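# Clip the net's taped edge to a hoop leg

## Task

Using either of the two pegs, fasten the taped edge of the netting onto the nearer leg of the hoop that is left-middle as the robot sees it; the peg must sit at right angles to that leg with the leg deep between its jaws, and at the spot where the jaws close on the leg the tape must cover the full jaw width on both sides.

## Robot and tools

ROBOT. Two arms: left_arm carries a left hand, right_arm a right hand (mirror images). Base positions in the scene frame: left_arm (+0.040, +0.471, 0) m, quat_wxyz (+1.000, 0, 0, -0.018); right_arm (-0.020, -0.457, 0) m, quat_wxyz (+1.000, 0, 0, -0.031).

FRAME. Scene frame: origin at table-top height, halfway between the nominal bases; +z up, +x out across the table, left_arm on the +y side. Image left/right do not match arm names. All reported poses, velocities and offsets use these axes; a turn is made about the arm's Hand target position.

HAND POINT. A point fixed to the palm, 0.05 m in front of it and 0.15 m from the wrist flange along the fingers. Its +z runs along straight fingers, +y out of the palm, +x across the palm away from the thumb on the right hand, toward the thumb on the left hand. Straight fingertips end 0.06-0.07 m past the point along +z, about 0.06 m behind it along -y. A wrist bracket on the little-finger side can strike things; with fingers level the wrist may hang up to 0.11 m (palm down) or 0.23 m (palm up) below the point.

THE 28-NUMBER ROW (used by execute_actions and move). One row covers both arms, every number in [-1, 1], in this order: left_arm dx, dy, dz, rx, ry, rz; left hand little, ring, middle, index, thumb_bend, thumb_turn, force_limit, speed; then the same fourteen for right_arm. Always send all 28 even if one arm stays put.
- dx, dy, dz, rx, ry, rz are OFFSETS, not poses: counted from that arm's Hand target at the moment the action or move begins, along scene axes. 1.0 = 0.6 m for dx-dz and 180 degrees for rx-rz; rx, ry, rz form a single rotation vector. All six at 0 re-commands the current Hand target. Sending the same offset again moves the arm further.
- The six finger/thumb numbers are absolute targets: +1 open/straight, -1 closed. thumb_turn -1 puts the thumb opposite the fingers, +1 beside the palm. force_limit maps -1..+1 to about 0..10 N at the fingertip (0..15 N for both thumb motors). speed rises from near zero at -1 to full at +0.48 and above (full travel 0.49 s); use -0.94 or lower for a gentle grip.
- Nothing means 'no change' for a hand: to leave it alone, resend the eight hand numbers of its last executed row (or, if none yet, its hand_measured six plus hand_force_limit and hand_speed).
With the thumb in front, the hand grips things about 0.035-0.065 m thick, handles down to about 0.025 m.

TOOLS.
- execute_actions(actions, cameras): actions is a list of actions; each action is a table of up to 15 rows, one row per 1/30 s step; a short table repeats its final row to fill 15 steps. Every row in an action is measured from the same start pose. Images come only with an empty list or when cameras names them (["all"] for all, [] for none).
- move(target, speed, blend, stop_force, zero, blocking, cameras): drives each hand point in a straight line to its offset pose. target is one row or a list of up to 15 rows, all offsets from the same starting Hand targets; the whole list shares 10 s. speed: m/s, 0.002-3.6, default 0.25 (turn rate up to twice that in rad/s), one value or one per target. blend: metres of corner rounding per target, 0 means stop at each. stop_force: newtons, 3-120, both arms; ends an arm's path when its wrist sensor feels that much push against its travel; unreliable while the hand turns; leave it out when backing off a contact. zero (only with stop_force): true re-zeros moving arms before the move. blocking=false returns after about 0.5 s while motion continues (not with stop_force). Moves neither avoid obstacles nor each other; faster means more lag, overshoot and harder hits.
- wait(seconds 0-10), stop() brakes a running move, zoom_image(camera, region [x0,y0,x1,y1] pixels, up to 504x504), show_instructions() shows the reference images, zero_wrist_force(arm: left_arm or right_arm), finished_scene(scene 1).
Cameras: cam_high, cam_low, cam_front, cam_level, cam_over, cam_left_wrist, cam_right_wrist, each 896x504.

RESULTS. Per arm: end_effector_position (m), end_effector_quat_wxyz, velocities, Hand target (last commanded pose after clipping; next offsets count from it), joint positions and torques, Wrist force/torque in the tool's own axes plus the peak since last shown. Hand lines list six values in motor order: hand_measured, hand_stopped_by (moving, target, force, stalled, fault), hand_load_n (positive pushes a finger open; near 0 after a grip is lost). A move adds a 'move:' line: done (within 3 mm and 2 degrees), off_target, moving, held, fault, with limits=paced (pose clipped) or limits=held (steps withheld). Done does not prove anything was touched or undisturbed. MOTOR HOT warns of overheating; OVER-TEMPERATURE FAULT brakes an arm for 30-60 s.

CAUTIONS. Commanded orientation is clipped to within 32 degrees of the current one per step. Arms are stiff: aiming even slightly beyond a firm contact can trigger a fault (joint torque limits 142 N m for the first three joints, 26.6 N m for wrist joints, or about 150 N external force), freezing the arm for 10 s. Never let the arms or hands press on each other; a hand closing on the other hand's fingers counts. Keep paths away from an arm's own base. Nothing may fall or be left off the table. Avoid drops, releasing moving parts, slams and heavy pushes on fingers. To stop pressing, command the target back past the hand point.

Each tool is called after "Emit:" as name(argument=value, ...) on one line, values as JSON.

Reference images:

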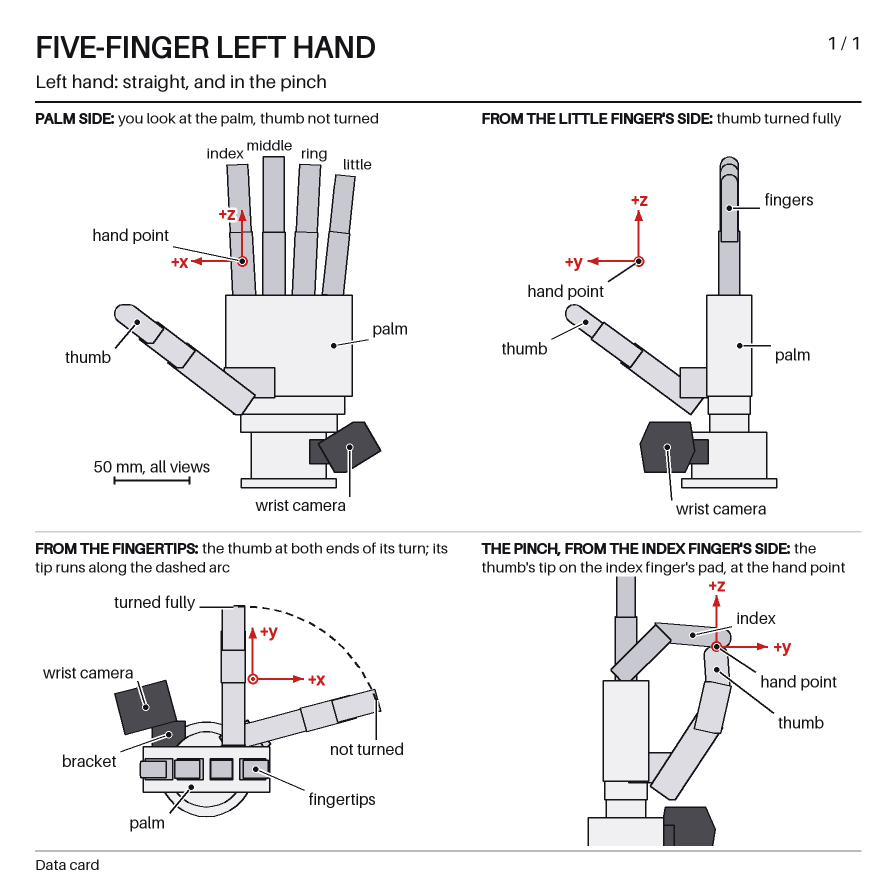

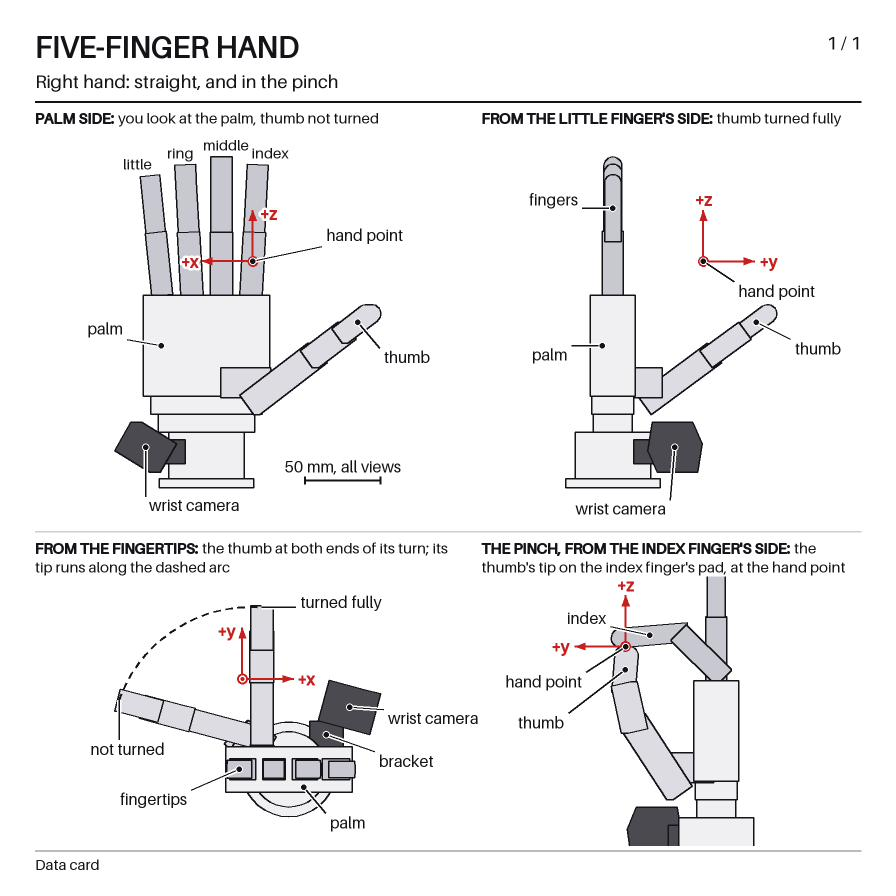

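## Session

Emit:
execute_actions(actions=[])

Scene clock: 0.00 s.
left_arm: end_effector_position=(+0.5537, +0.7927, +0.2214) hand_measured=(+1.000, +1.000, +1.000, +1.000, +1.000, +1.000) hand_load_n=(+0.0, +0.0, +0.0, +0.0, +0.0, +0.0) hand_stopped_by=(target, target, target, target, target, target) hand_force_limit=0.00 hand_speed=-0.80 end_effector_quat_wxyz=(+0.150, +0.906, +0.108, +0.382) | right_arm: end_effector_position=(+0.6783, -0.8973, +0.1331) hand_measured=(+1.000, +1.000, +1.000, +1.000, +1.000, +1.000) hand_load_n=(+0.0, +0.0, +0.0, +0.0, +0.0, +0.0) hand_stopped_by=(target, target, target, target, target, target) hand_force_limit=0.00 hand_speed=-0.80 end_effector_quat_wxyz=(+0.431, +0.557, +0.696, -0.138)
Joint positions: left_arm=[4.374 -2.164 -1.386 2.112 -0.734 2.472] | right_arm=[-0.635 -0.837 1.253 0.235 1.801 -1.033]
Joint velocities: within noise
Joint torques (N m): no reading
Wrist force (N): no reading
Wrist torque (N m): no reading
Wrist force, peak (N): no reading
Hand target: left_arm +0.5537, +0.7927, +0.2214; +0.150, +0.906, +0.108, +0.382 | right_arm +0.6783, -0.8973, +0.1331; +0.431, +0.557, +0.696, -0.138

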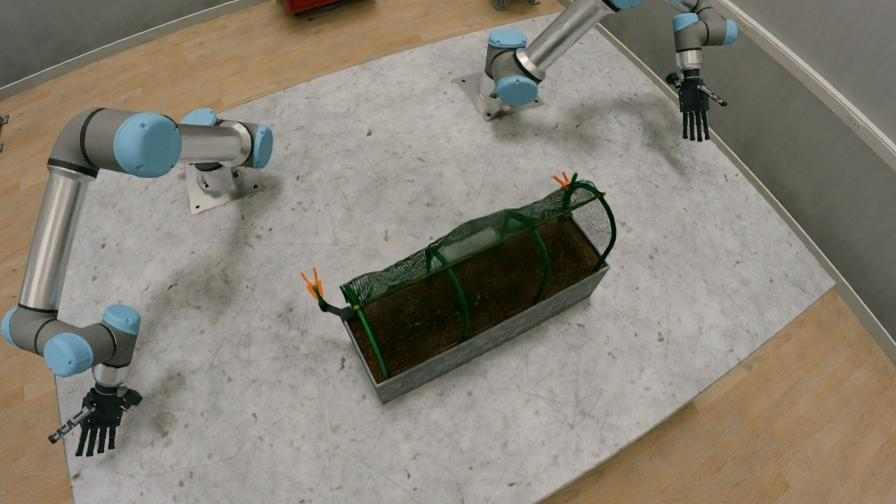

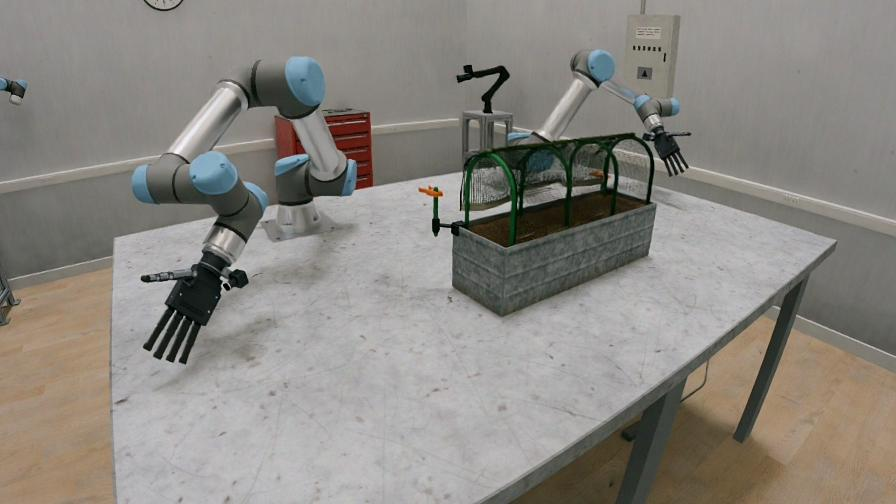

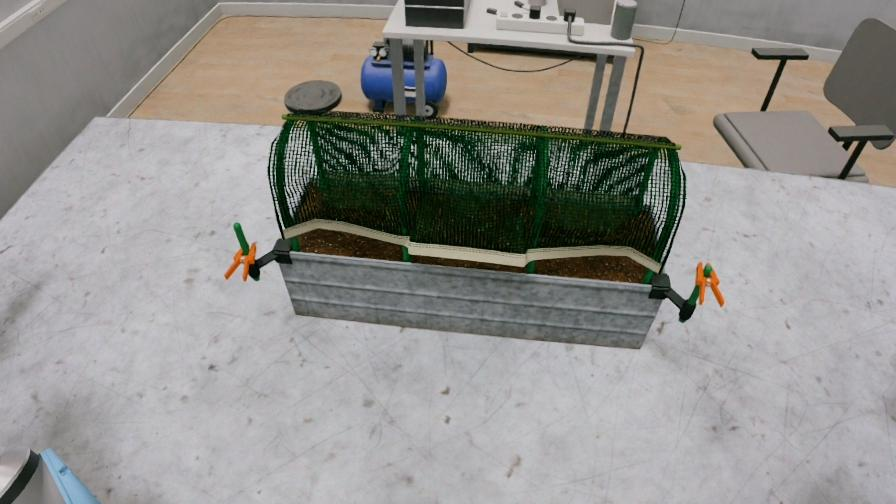

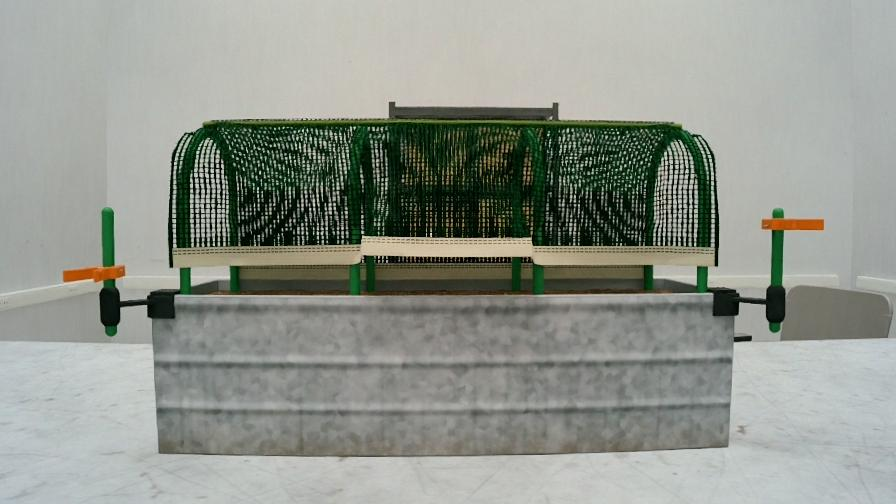

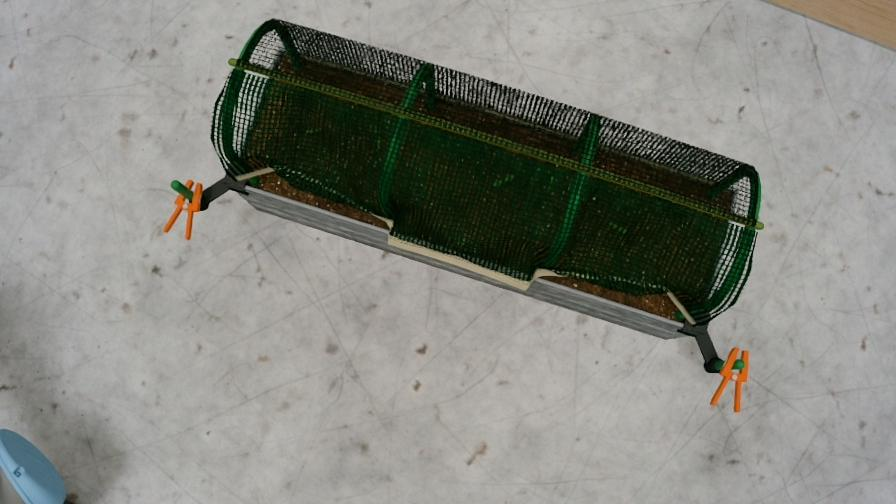

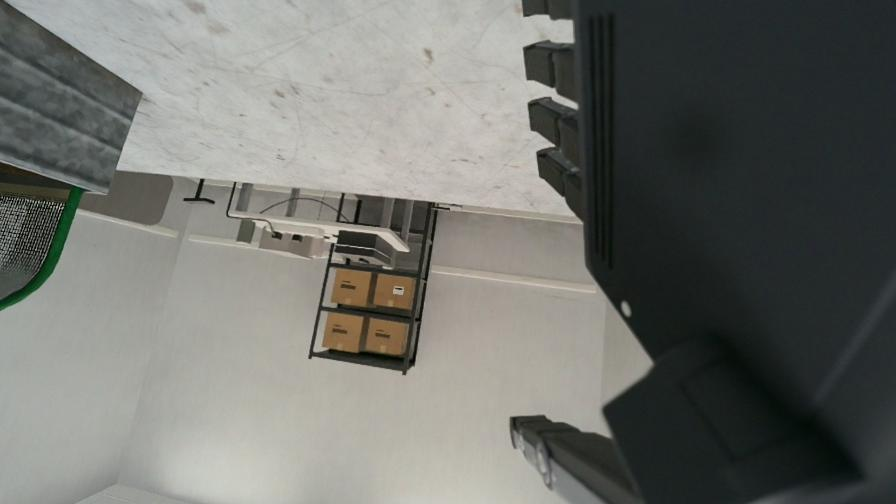

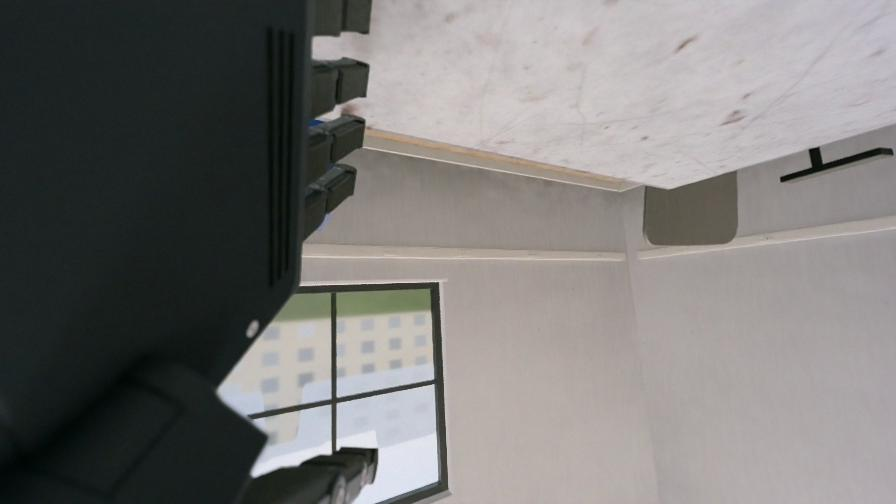

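Emit:
zoom_image(camera="cam_level", region=[40, 190, 292, 332])

Emit:
zoom_image(camera="cam_level", region=[280, 200, 440, 310])

Emit:
zoom_image(camera="cam_level", region=[640, 190, 892, 350])

Emit:
zoom_image(camera="cam_over", region=[120, 20, 560, 300])

Emit:
zoom_image(camera="cam_front", region=[210, 100, 560, 350])

Scaled by 2.000 from the camera's 896x504 image, which has a finer 1280x720 frame.

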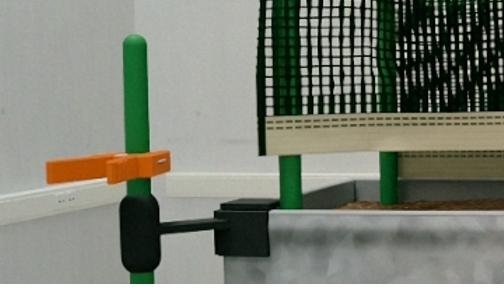

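Scaled by 3.150 from the camera's 896x504 image, which has a finer 1280x720 frame.

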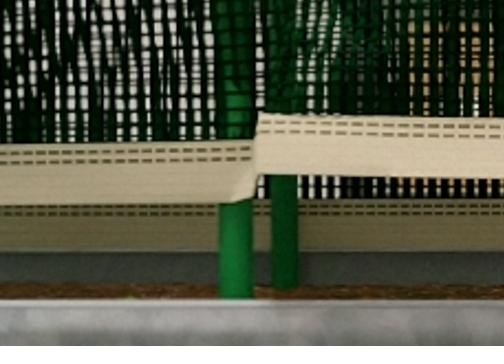

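Scaled by 2.000 from the camera's 896x504 image, which has a finer 1280x720 frame.

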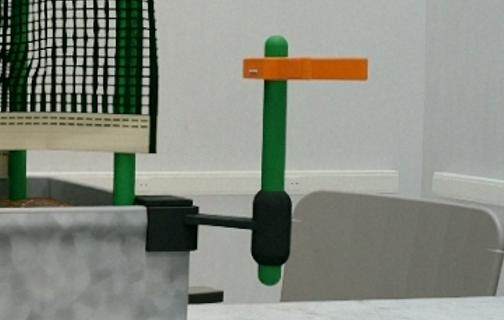

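Scaled by 1.145 from the camera's 896x504 image, which has a finer 1280x720 frame.

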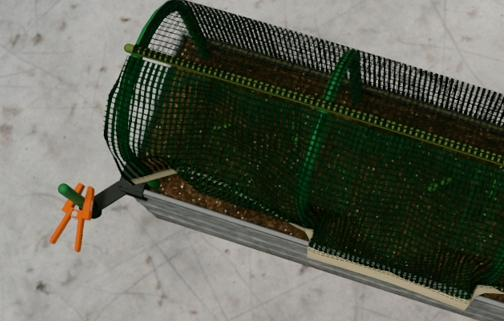

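Scaled by 1.440 from the camera's 896x504 image, which has a finer 1280x720 frame.

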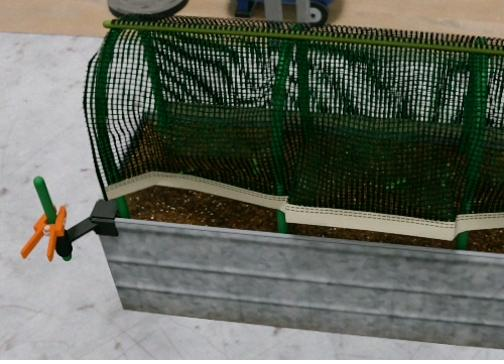

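Emit:
zoom_image(camera="cam_over", region=[150, 160, 260, 250])

Emit:
zoom_image(camera="cam_over", region=[680, 320, 780, 420])

Emit:
zoom_image(camera="cam_front", region=[210, 210, 310, 300])

Emit:
zoom_image(camera="cam_front", region=[640, 240, 740, 330])

Emit:
zoom_image(camera="cam_high", region=[530, 150, 640, 280])

Emit:
zoom_image(camera="cam_high", region=[280, 250, 400, 340])

Emit:
zoom_image(camera="cam_low", region=[400, 130, 680, 320])

Scaled by 4.582 from the camera's 896x504 image, which has a finer 1280x720 frame.

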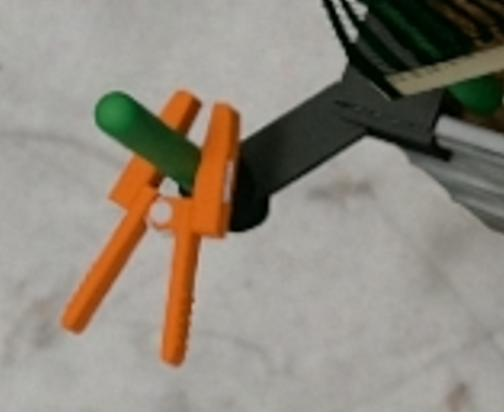

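Scaled by 5.040 from the camera's 896x504 image, which has a finer 1280x720 frame.

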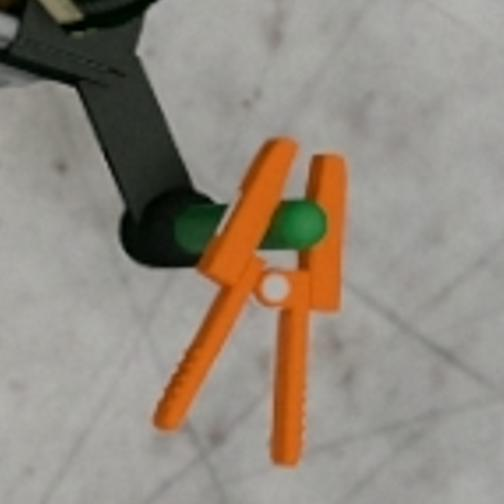

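Scaled by 5.040 from the camera's 896x504 image, which has a finer 1280x720 frame.

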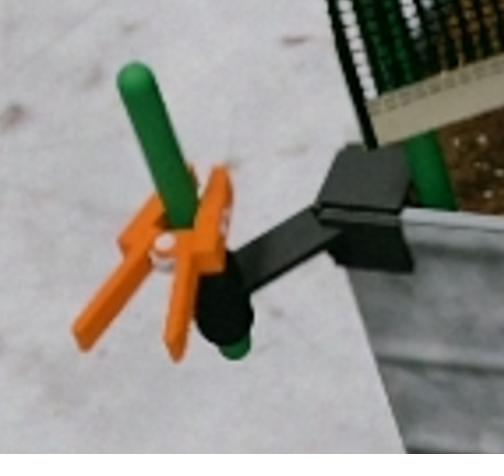

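Scaled by 5.040 from the camera's 896x504 image, which has a finer 1280x720 frame.

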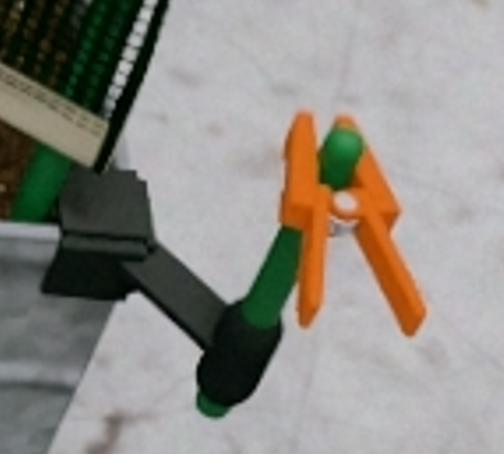

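Scaled by 3.877 from the camera's 896x504 image, which has a finer 1280x720 frame.

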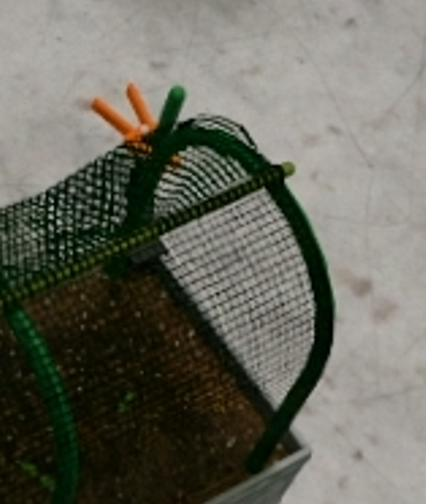

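Scaled by 4.200 from the camera's 896x504 image, which has a finer 1280x720 frame.

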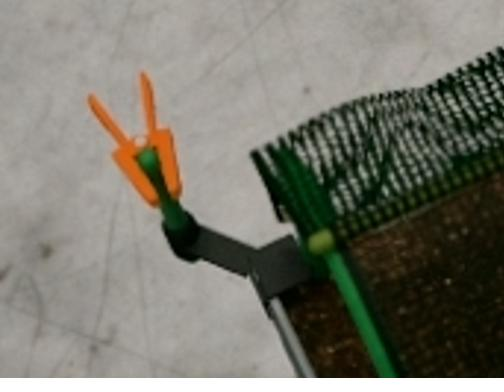

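Scaled by 1.800 from the camera's 896x504 image, which has a finer 1280x720 frame.

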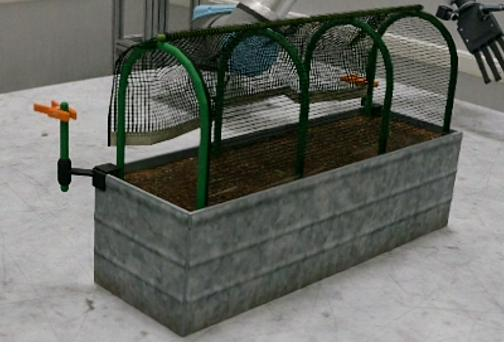

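Emit:
zoom_image(camera="cam_front", region=[370, 200, 460, 280])

Emit:
zoom_image(camera="cam_over", region=[340, 170, 460, 270])

Emit:
zoom_image(camera="cam_level", region=[320, 220, 400, 300])

Scaled by 5.600 from the camera's 896x504 image, which has a finer 1280x720 frame.

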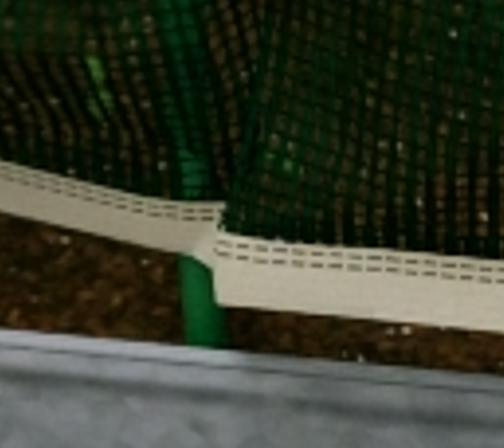

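Scaled by 4.200 from the camera's 896x504 image, which has a finer 1280x720 frame.

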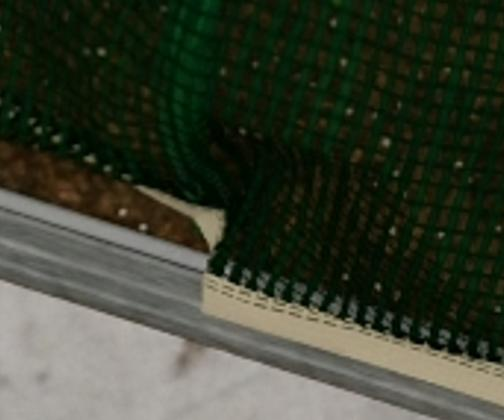

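Scaled by 6.300 from the camera's 896x504 image, which has a finer 1280x720 frame.

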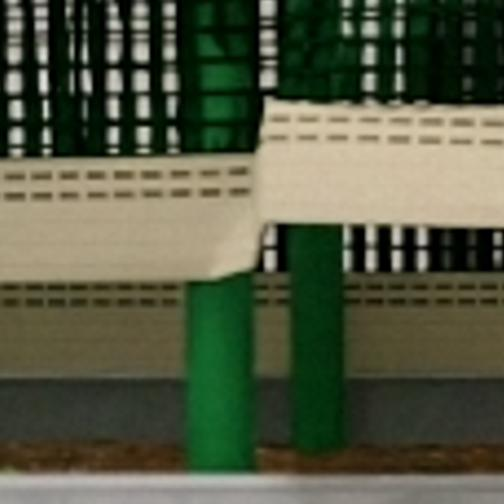

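Emit:
zoom_image(camera="cam_high", region=[140, 60, 580, 300])

Emit:
zoom_image(camera="cam_high", region=[640, 0, 760, 160])

Scaled by 1.145 from the camera's 896x504 image, which has a finer 1280x720 frame.

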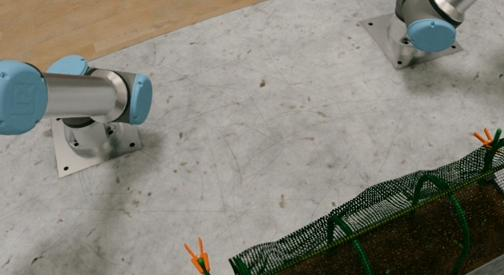

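Scaled by 3.150 from the camera's 896x504 image, which has a finer 1280x720 frame.

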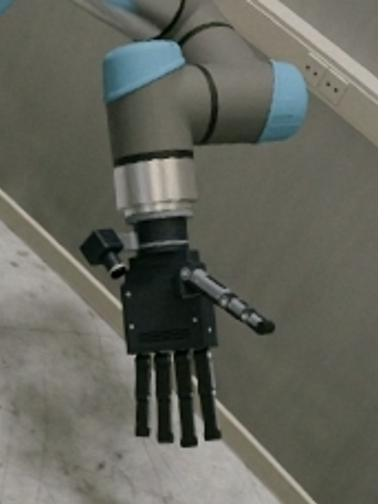

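Emit:
move(target=[[-0.173, -0.238, 0.465, 0.217, 0.032, 0.179, 1, 1, 1, 1, 1, -1, 0, 0, 0, 0, 0, 0, 0, 0, 1, 1, 1, 1, 1, 1, 0, -0.8]], speed=0.3, cameras=["cam_high", "cam_over", "cam_front", "cam_level"])

Scene clock: 11.50 s.
left_arm: end_effector_position=(+0.4499, +0.6500, +0.5004) hand_measured=(+1.000, +1.000, +1.000, +1.000, +1.000, -1.000) hand_load_n=(+0.0, +0.0, +0.0, +0.0, +0.0, +0.0) hand_stopped_by=(target, target, target, target, target, target) hand_force_limit=0.00 hand_speed=0.00 end_effector_quat_wxyz=(-0.273, +0.856, +0.225, +0.377) end_effector_velocity=(+0.000, +0.000, +0.000) end_effector_angular_velocity=(+0.000, +0.002, +0.001) | right_arm: end_effector_position=(+0.6783, -0.8973, +0.1331) hand_measured=(+1.000, +1.000, +1.000, +1.000, +1.000, +1.000) hand_load_n=(+0.0, +0.0, +0.0, +0.0, +0.0, +0.0) hand_stopped_by=(target, target, target, target, target, target) hand_force_limit=0.00 hand_speed=-0.80 end_effector_quat_wxyz=(+0.431, +0.557, +0.696, -0.138)
Joint positions: left_arm=[4.048 -1.292 -1.464 2.152 -1.581 1.933] | right_arm=[-0.635 -0.837 1.253 0.235 1.801 -1.033]
Joint velocities: left_arm=[-0.003 -0.001 0.001 -0.001 -0.005 -0.001] | right_arm=[within noise]
Joint torques (N m): left_arm=[-11.36 -1.9 30.9 -1.82 -1.68 -1.78] | right_arm=[1.04 -45.95 -17.45 0.12 0.46 0.11]
Wrist force (N): left_arm=[0.3 0.9 -1.0] | right_arm=[0.0 -0.2 0.0]
Wrist torque (N m): left_arm=[0.23 -0.05 0.05] | right_arm=[-0.03 0.00 0.00]
Wrist force, peak (N): left_arm=[0.1 0.9 -1.9] | right_arm=[0.5 0.1 0.3]
Hand target: left_arm +0.4499, +0.6499, +0.5004; -0.273, +0.856, +0.225, +0.377 | right_arm +0.6783, -0.8973, +0.1331; +0.431, +0.557, +0.696, -0.138
Off the commanded pose: left_arm 0.000 m, 0 deg | right_arm 0.000 m, 0 deg.
move: done
Images, in order (width x height): cam_high 896x504, cam_front 896x504, cam_level 896x504, cam_over 896x504.

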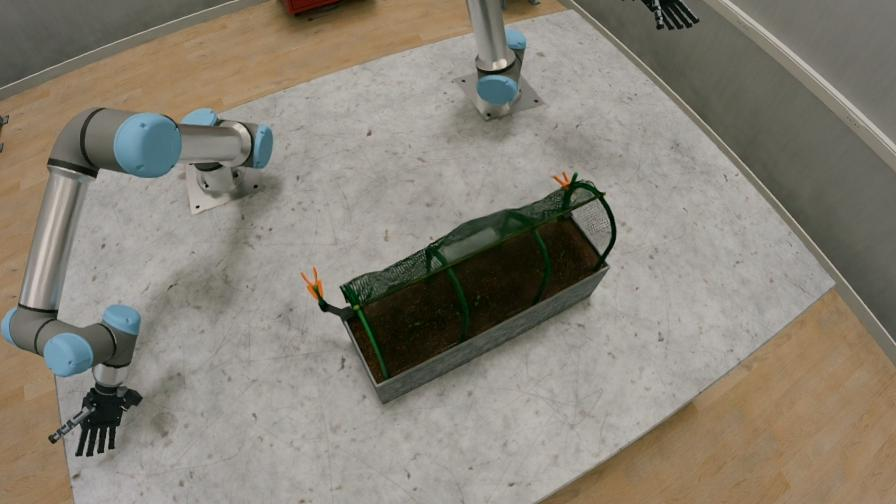

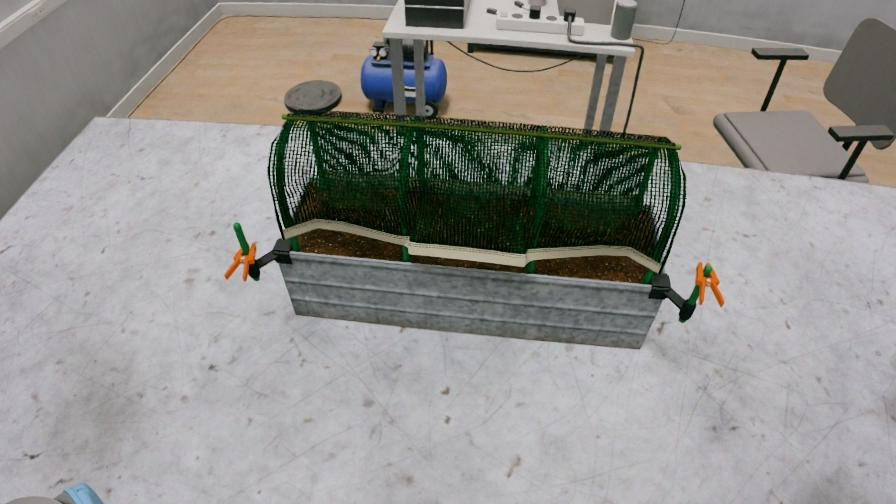

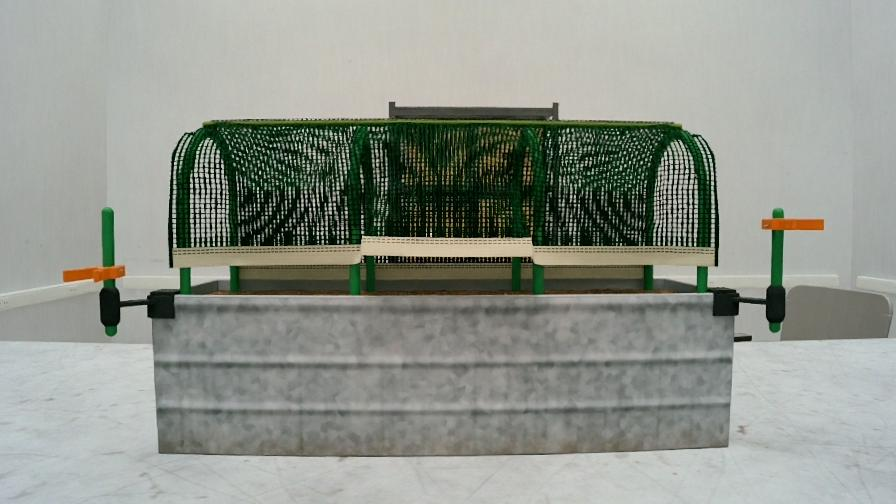

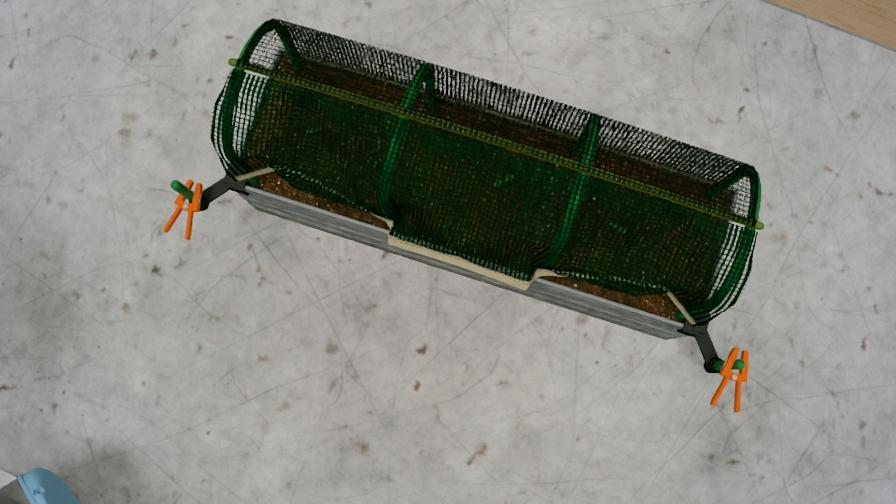

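Emit:
move(target=[[-0.25, -0.42, 0, 0.217, 0.032, 0.179, 1, 1, 1, 1, 1, -1, 0, 0, 0, 0, 0, 0, 0, 0, 1, 1, 1, 1, 1, 1, 0, -0.8]], speed=0.3, cameras=["cam_high", "cam_over", "cam_front", "cam_level", "cam_left_wrist"])

Scene clock: 13.87 s.
left_arm: end_effector_position=(+0.3626, +0.5041, +0.5048) hand_measured=(+1.000, +1.000, +1.000, +1.000, +1.000, -1.000) hand_load_n=(+0.0, +0.0, +0.0, +0.0, +0.0, +0.0) hand_stopped_by=(target, target, target, target, target, target) hand_force_limit=0.00 hand_speed=0.00 end_effector_quat_wxyz=(-0.452, +0.775, +0.209, +0.389) | right_arm: end_effector_position=(+0.6783, -0.8973, +0.1331) hand_measured=(+1.000, +1.000, +1.000, +1.000, +1.000, +1.000) hand_load_n=(+0.0, +0.0, +0.0, +0.0, +0.0, +0.0) hand_stopped_by=(target, target, target, target, target, target) hand_force_limit=0.00 hand_speed=-0.80 end_effector_quat_wxyz=(+0.431, +0.557, +0.696, -0.138)
Joint positions: left_arm=[3.067 -1.238 -1.66 2.161 -2.698 1.48] | right_arm=[-0.635 -0.837 1.253 0.235 1.801 -1.033]
Joint torques (N m): left_arm=[9.55 14.83 10.34 0.25 0.91 1.86] | right_arm=[0.07 -45.69 -17.15 0.17 0.5 0.1]
Wrist force (N): left_arm=[0.5 1.1 -2.2] | right_arm=[0.1 0.1 0.1]
Wrist torque (N m): left_arm=[0.37 -0.20 -0.19] | right_arm=[0.02 -0.01 0.00]
Wrist force, peak (N): left_arm=[1.1 -1.6 -5.9] | right_arm=[0.3 -0.3 0.2]
Hand target: left_arm +0.3627, +0.5042, +0.5047; -0.452, +0.775, +0.209, +0.389 (not the last commanded pose) | right_arm +0.6783, -0.8973, +0.1331; +0.431, +0.557, +0.696, -0.138
Off the commanded pose: left_arm 0.123 m, 31 deg | right_arm 0.000 m, 0 deg.
move: held (left_arm; a check stopped the path); limits=held
pose unreachable (left arm): on one or more control steps of this call, first in action 0 (counted from 0), this arm could not follow its commanded pose, so it was not sent that pose on those steps. It may still have moved: this result reports where it is.
cause: moving toward the commanded pose would bring two parts of the arm too close to each other (joints 4 (wrist 1) to 6 (wrist 3) lie between them).
Images, in order (width x height): cam_high 896x504, cam_front 896x504, cam_level 896x504, cam_over 896x504, cam_left_wrist 896x504.

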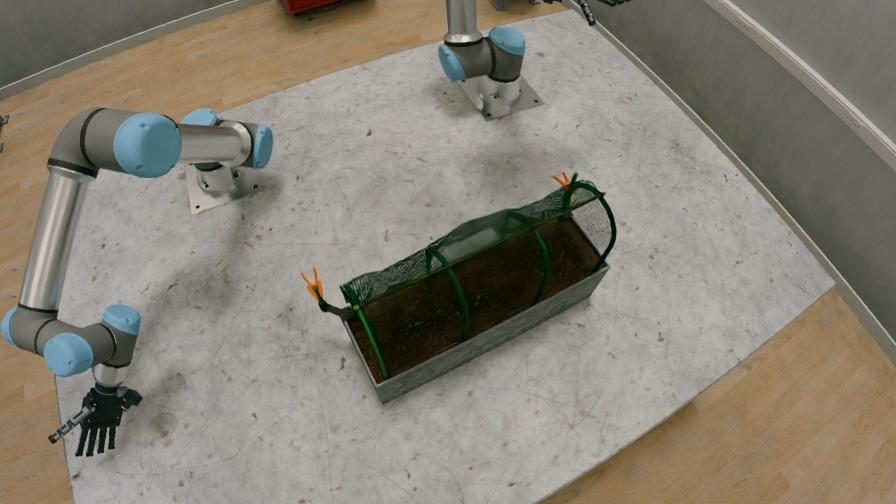

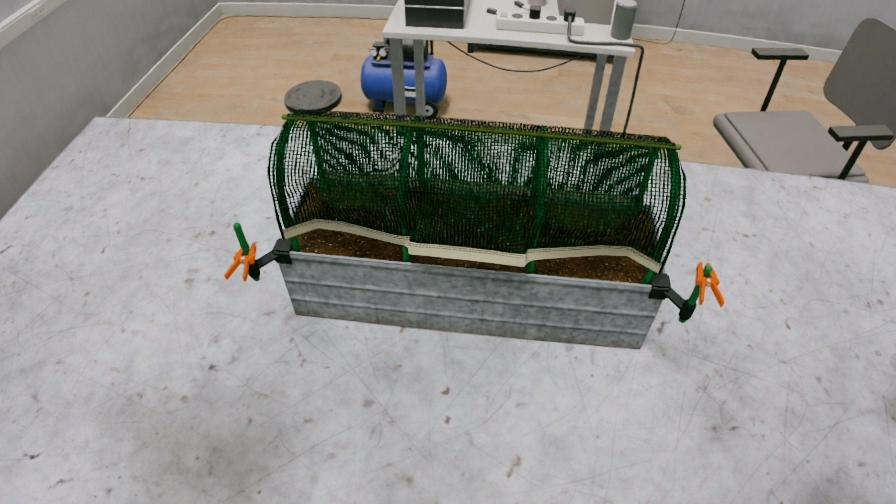

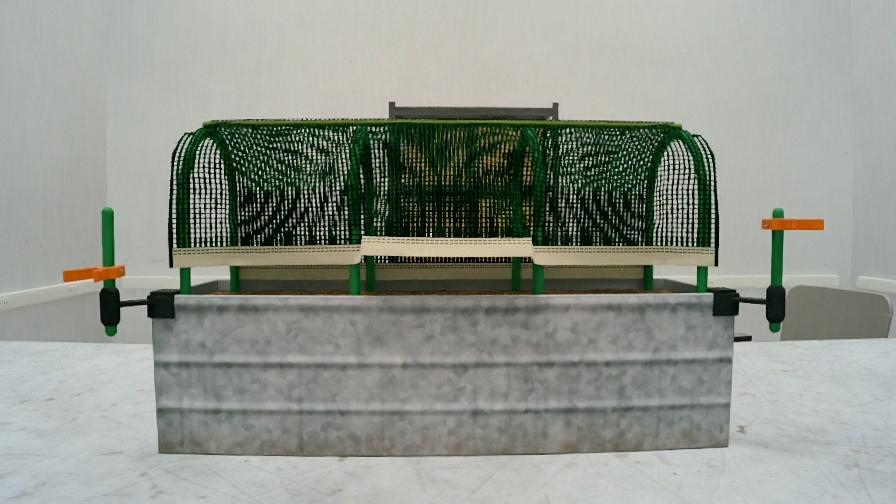

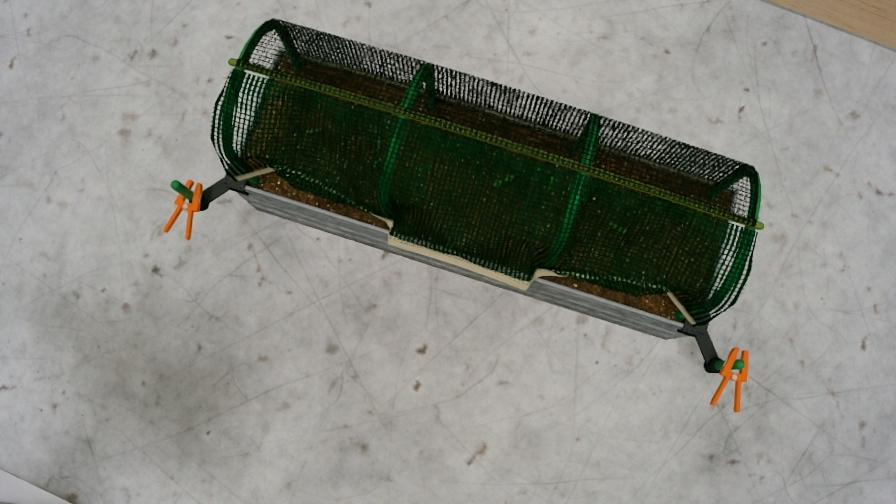

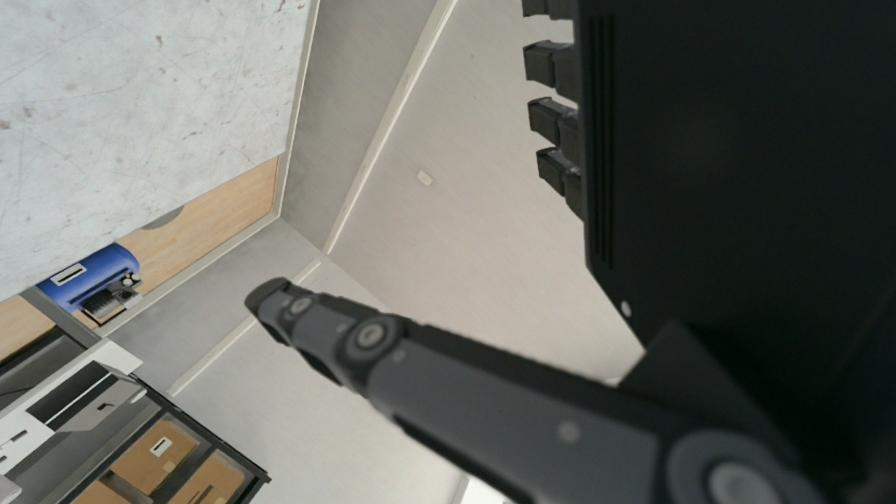

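Emit:
move(target=[[0.145, 0.243, 0, -0.097, -0.014, -0.080, 1, 1, 1, 1, 1, -1, 0, 0, -0.38, 0.328, 0.528, 0.377, 0.089, 0.032, 1, 1, 1, 1, 1, -1, 0, 0]], speed=0.3)

Emit:
move(target=[[0, 0, 0, 0, 0, 0, 1, 1, 1, 1, 1, -1, 0, 0, -0.25, 0.417, 0, 0.377, 0.089, 0.032, 1, 1, 1, 1, 1, -1, 0, 0]], speed=0.3, cameras=["cam_high", "cam_over", "cam_front", "cam_level", "cam_right_wrist"])

Scene clock: 18.57 s.
left_arm: end_effector_position=(+0.4496, +0.6499, +0.5047) hand_measured=(+1.000, +1.000, +1.000, +1.000, +1.000, -1.000) hand_load_n=(+0.0, +0.0, +0.0, +0.0, +0.0, +0.0) hand_stopped_by=(target, target, target, target, target, target) hand_force_limit=0.00 hand_speed=0.00 end_effector_quat_wxyz=(-0.273, +0.846, +0.177, +0.423) | right_arm: end_effector_position=(+0.4503, -0.7005, +0.4499) hand_measured=(+1.000, +1.000, +1.000, +1.000, +1.000, -1.000) hand_load_n=(+0.0, +0.0, +0.0, +0.0, +0.0, +0.0) hand_stopped_by=(target, target, target, target, target, target) hand_force_limit=0.00 hand_speed=0.00 end_effector_quat_wxyz=(-0.041, +0.645, +0.730, +0.221)
Joint positions: left_arm=[4.177 -1.226 -1.535 2.236 -1.378 2.048] | right_arm=[-0.953 -1.165 0.922 2.034 1.17 -1.184]
Joint torques (N m): left_arm=[11.15 -4.77 32.73 -1.65 1.74 1.81] | right_arm=[-6.17 -42.03 -3.74 4.2 -1.03 -1.18]
Wrist force (N): left_arm=[-0.1 0.4 -1.1] | right_arm=[1.1 -0.2 -1.0]
Wrist torque (N m): left_arm=[0.16 -0.05 -0.18] | right_arm=[0.06 0.16 0.16]
Wrist force, peak (N): left_arm=[0.5 0.8 -2.6] | right_arm=[1.0 -0.2 -1.8]
Hand target: left_arm +0.4497, +0.6500, +0.5047; -0.272, +0.846, +0.177, +0.423 | right_arm +0.4503, -0.7005, +0.4499; -0.041, +0.645, +0.730, +0.221
Off the commanded pose: left_arm 0.000 m, 0 deg | right_arm 0.000 m, 0 deg.
move: done

Scene clock: 21.40 s.
left_arm: end_effector_position=(+0.4497, +0.6500, +0.5047) hand_measured=(+1.000, +1.000, +1.000, +1.000, +1.000, -1.000) hand_load_n=(+0.0, +0.0, +0.0, +0.0, +0.0, +0.0) hand_stopped_by=(target, target, target, target, target, target) hand_force_limit=0.00 hand_speed=0.00 end_effector_quat_wxyz=(-0.272, +0.846, +0.177, +0.423) | right_arm: end_effector_position=(+0.3003, -0.4503, +0.4499) hand_measured=(+1.000, +1.000, +1.000, +1.000, +1.000, -1.000) hand_load_n=(+0.0, +0.0, +0.0, +0.5, +0.0, +0.0) hand_stopped_by=(target, target, target, target, target, target) hand_force_limit=0.00 hand_speed=0.00 end_effector_quat_wxyz=(+0.499, -0.500, -0.500, -0.501)
Joint positions: left_arm=[4.177 -1.226 -1.535 2.236 -1.378 2.048] | right_arm=[-1.074 -1.579 2.133 2.587 1.135 -1.572]
Joint torques (N m): left_arm=[10.17 -3.24 31.55 -1.85 2.01 1.63] | right_arm=[-5.88 -24.33 -1.49 2.95 1.87 -1.27]
Wrist force (N): left_arm=[-0.1 0.4 -1.0] | right_arm=[1.1 -0.4 -0.9]
Wrist torque (N m): left_arm=[0.15 -0.04 -0.18] | right_arm=[-0.01 0.05 0.10]
Wrist force, peak (N): left_arm=[0.0 0.4 -1.3] | right_arm=[1.4 -0.1 -1.2]
Hand target: left_arm +0.4497, +0.6500, +0.5047; -0.272, +0.846, +0.177, +0.423 | right_arm +0.3003, -0.4503, +0.4499; +0.499, -0.500, -0.500, -0.501
Off the commanded pose: left_arm 0.000 m, 0 deg | right_arm 0.000 m, 0 deg.
move: done
Images, in order (width x height): cam_high 896x504, cam_front 896x504, cam_level 896x504, cam_over 896x504, cam_right_wrist 896x504.

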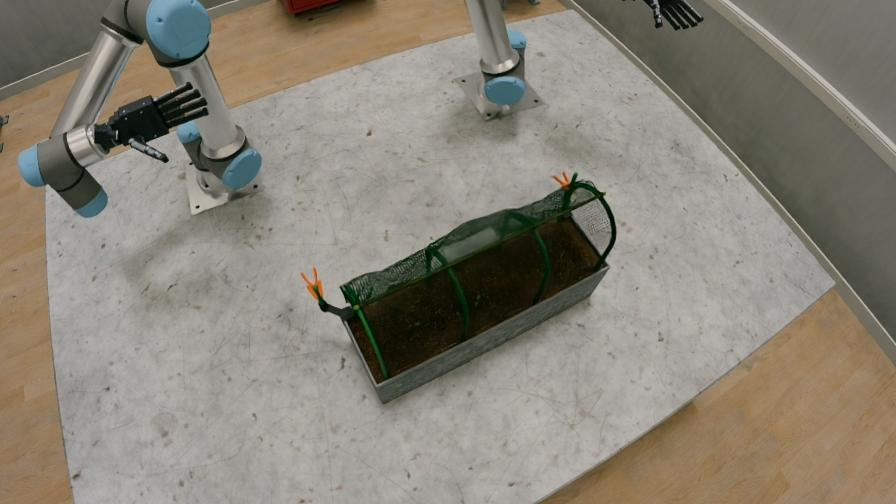

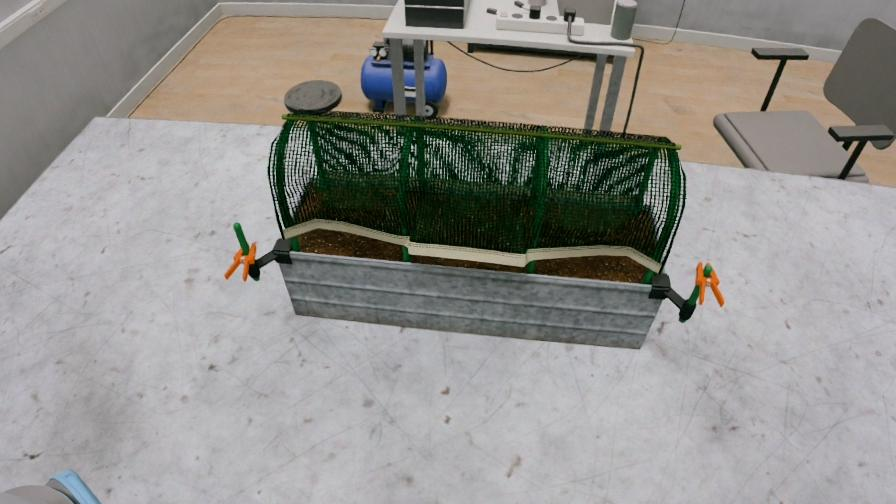

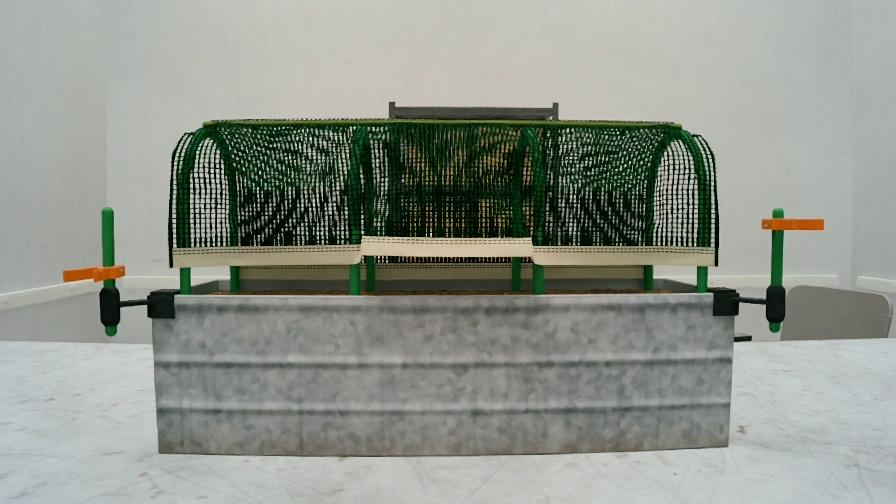

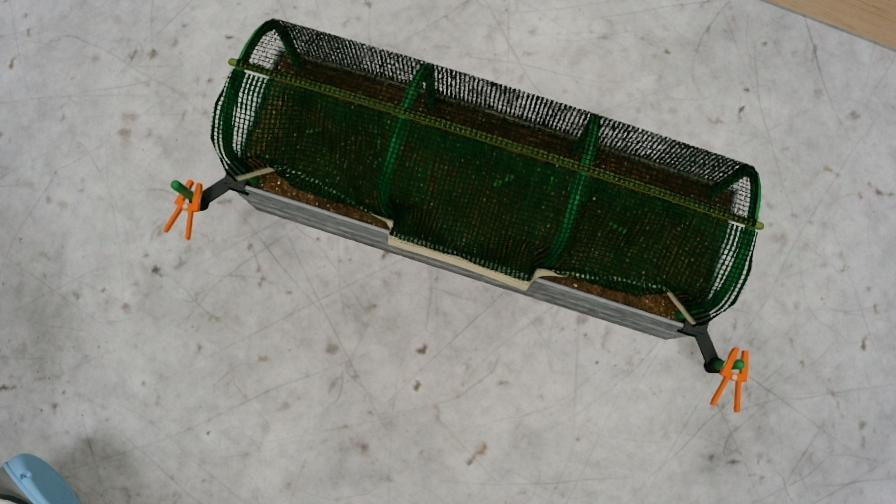

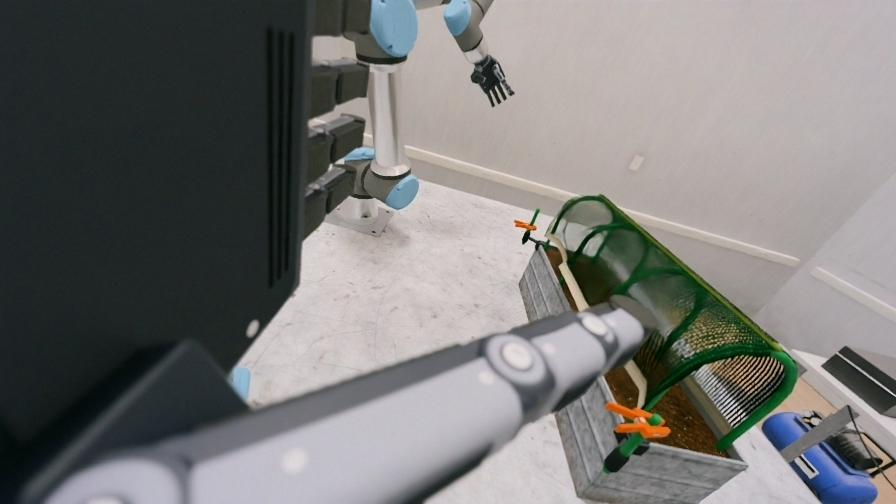

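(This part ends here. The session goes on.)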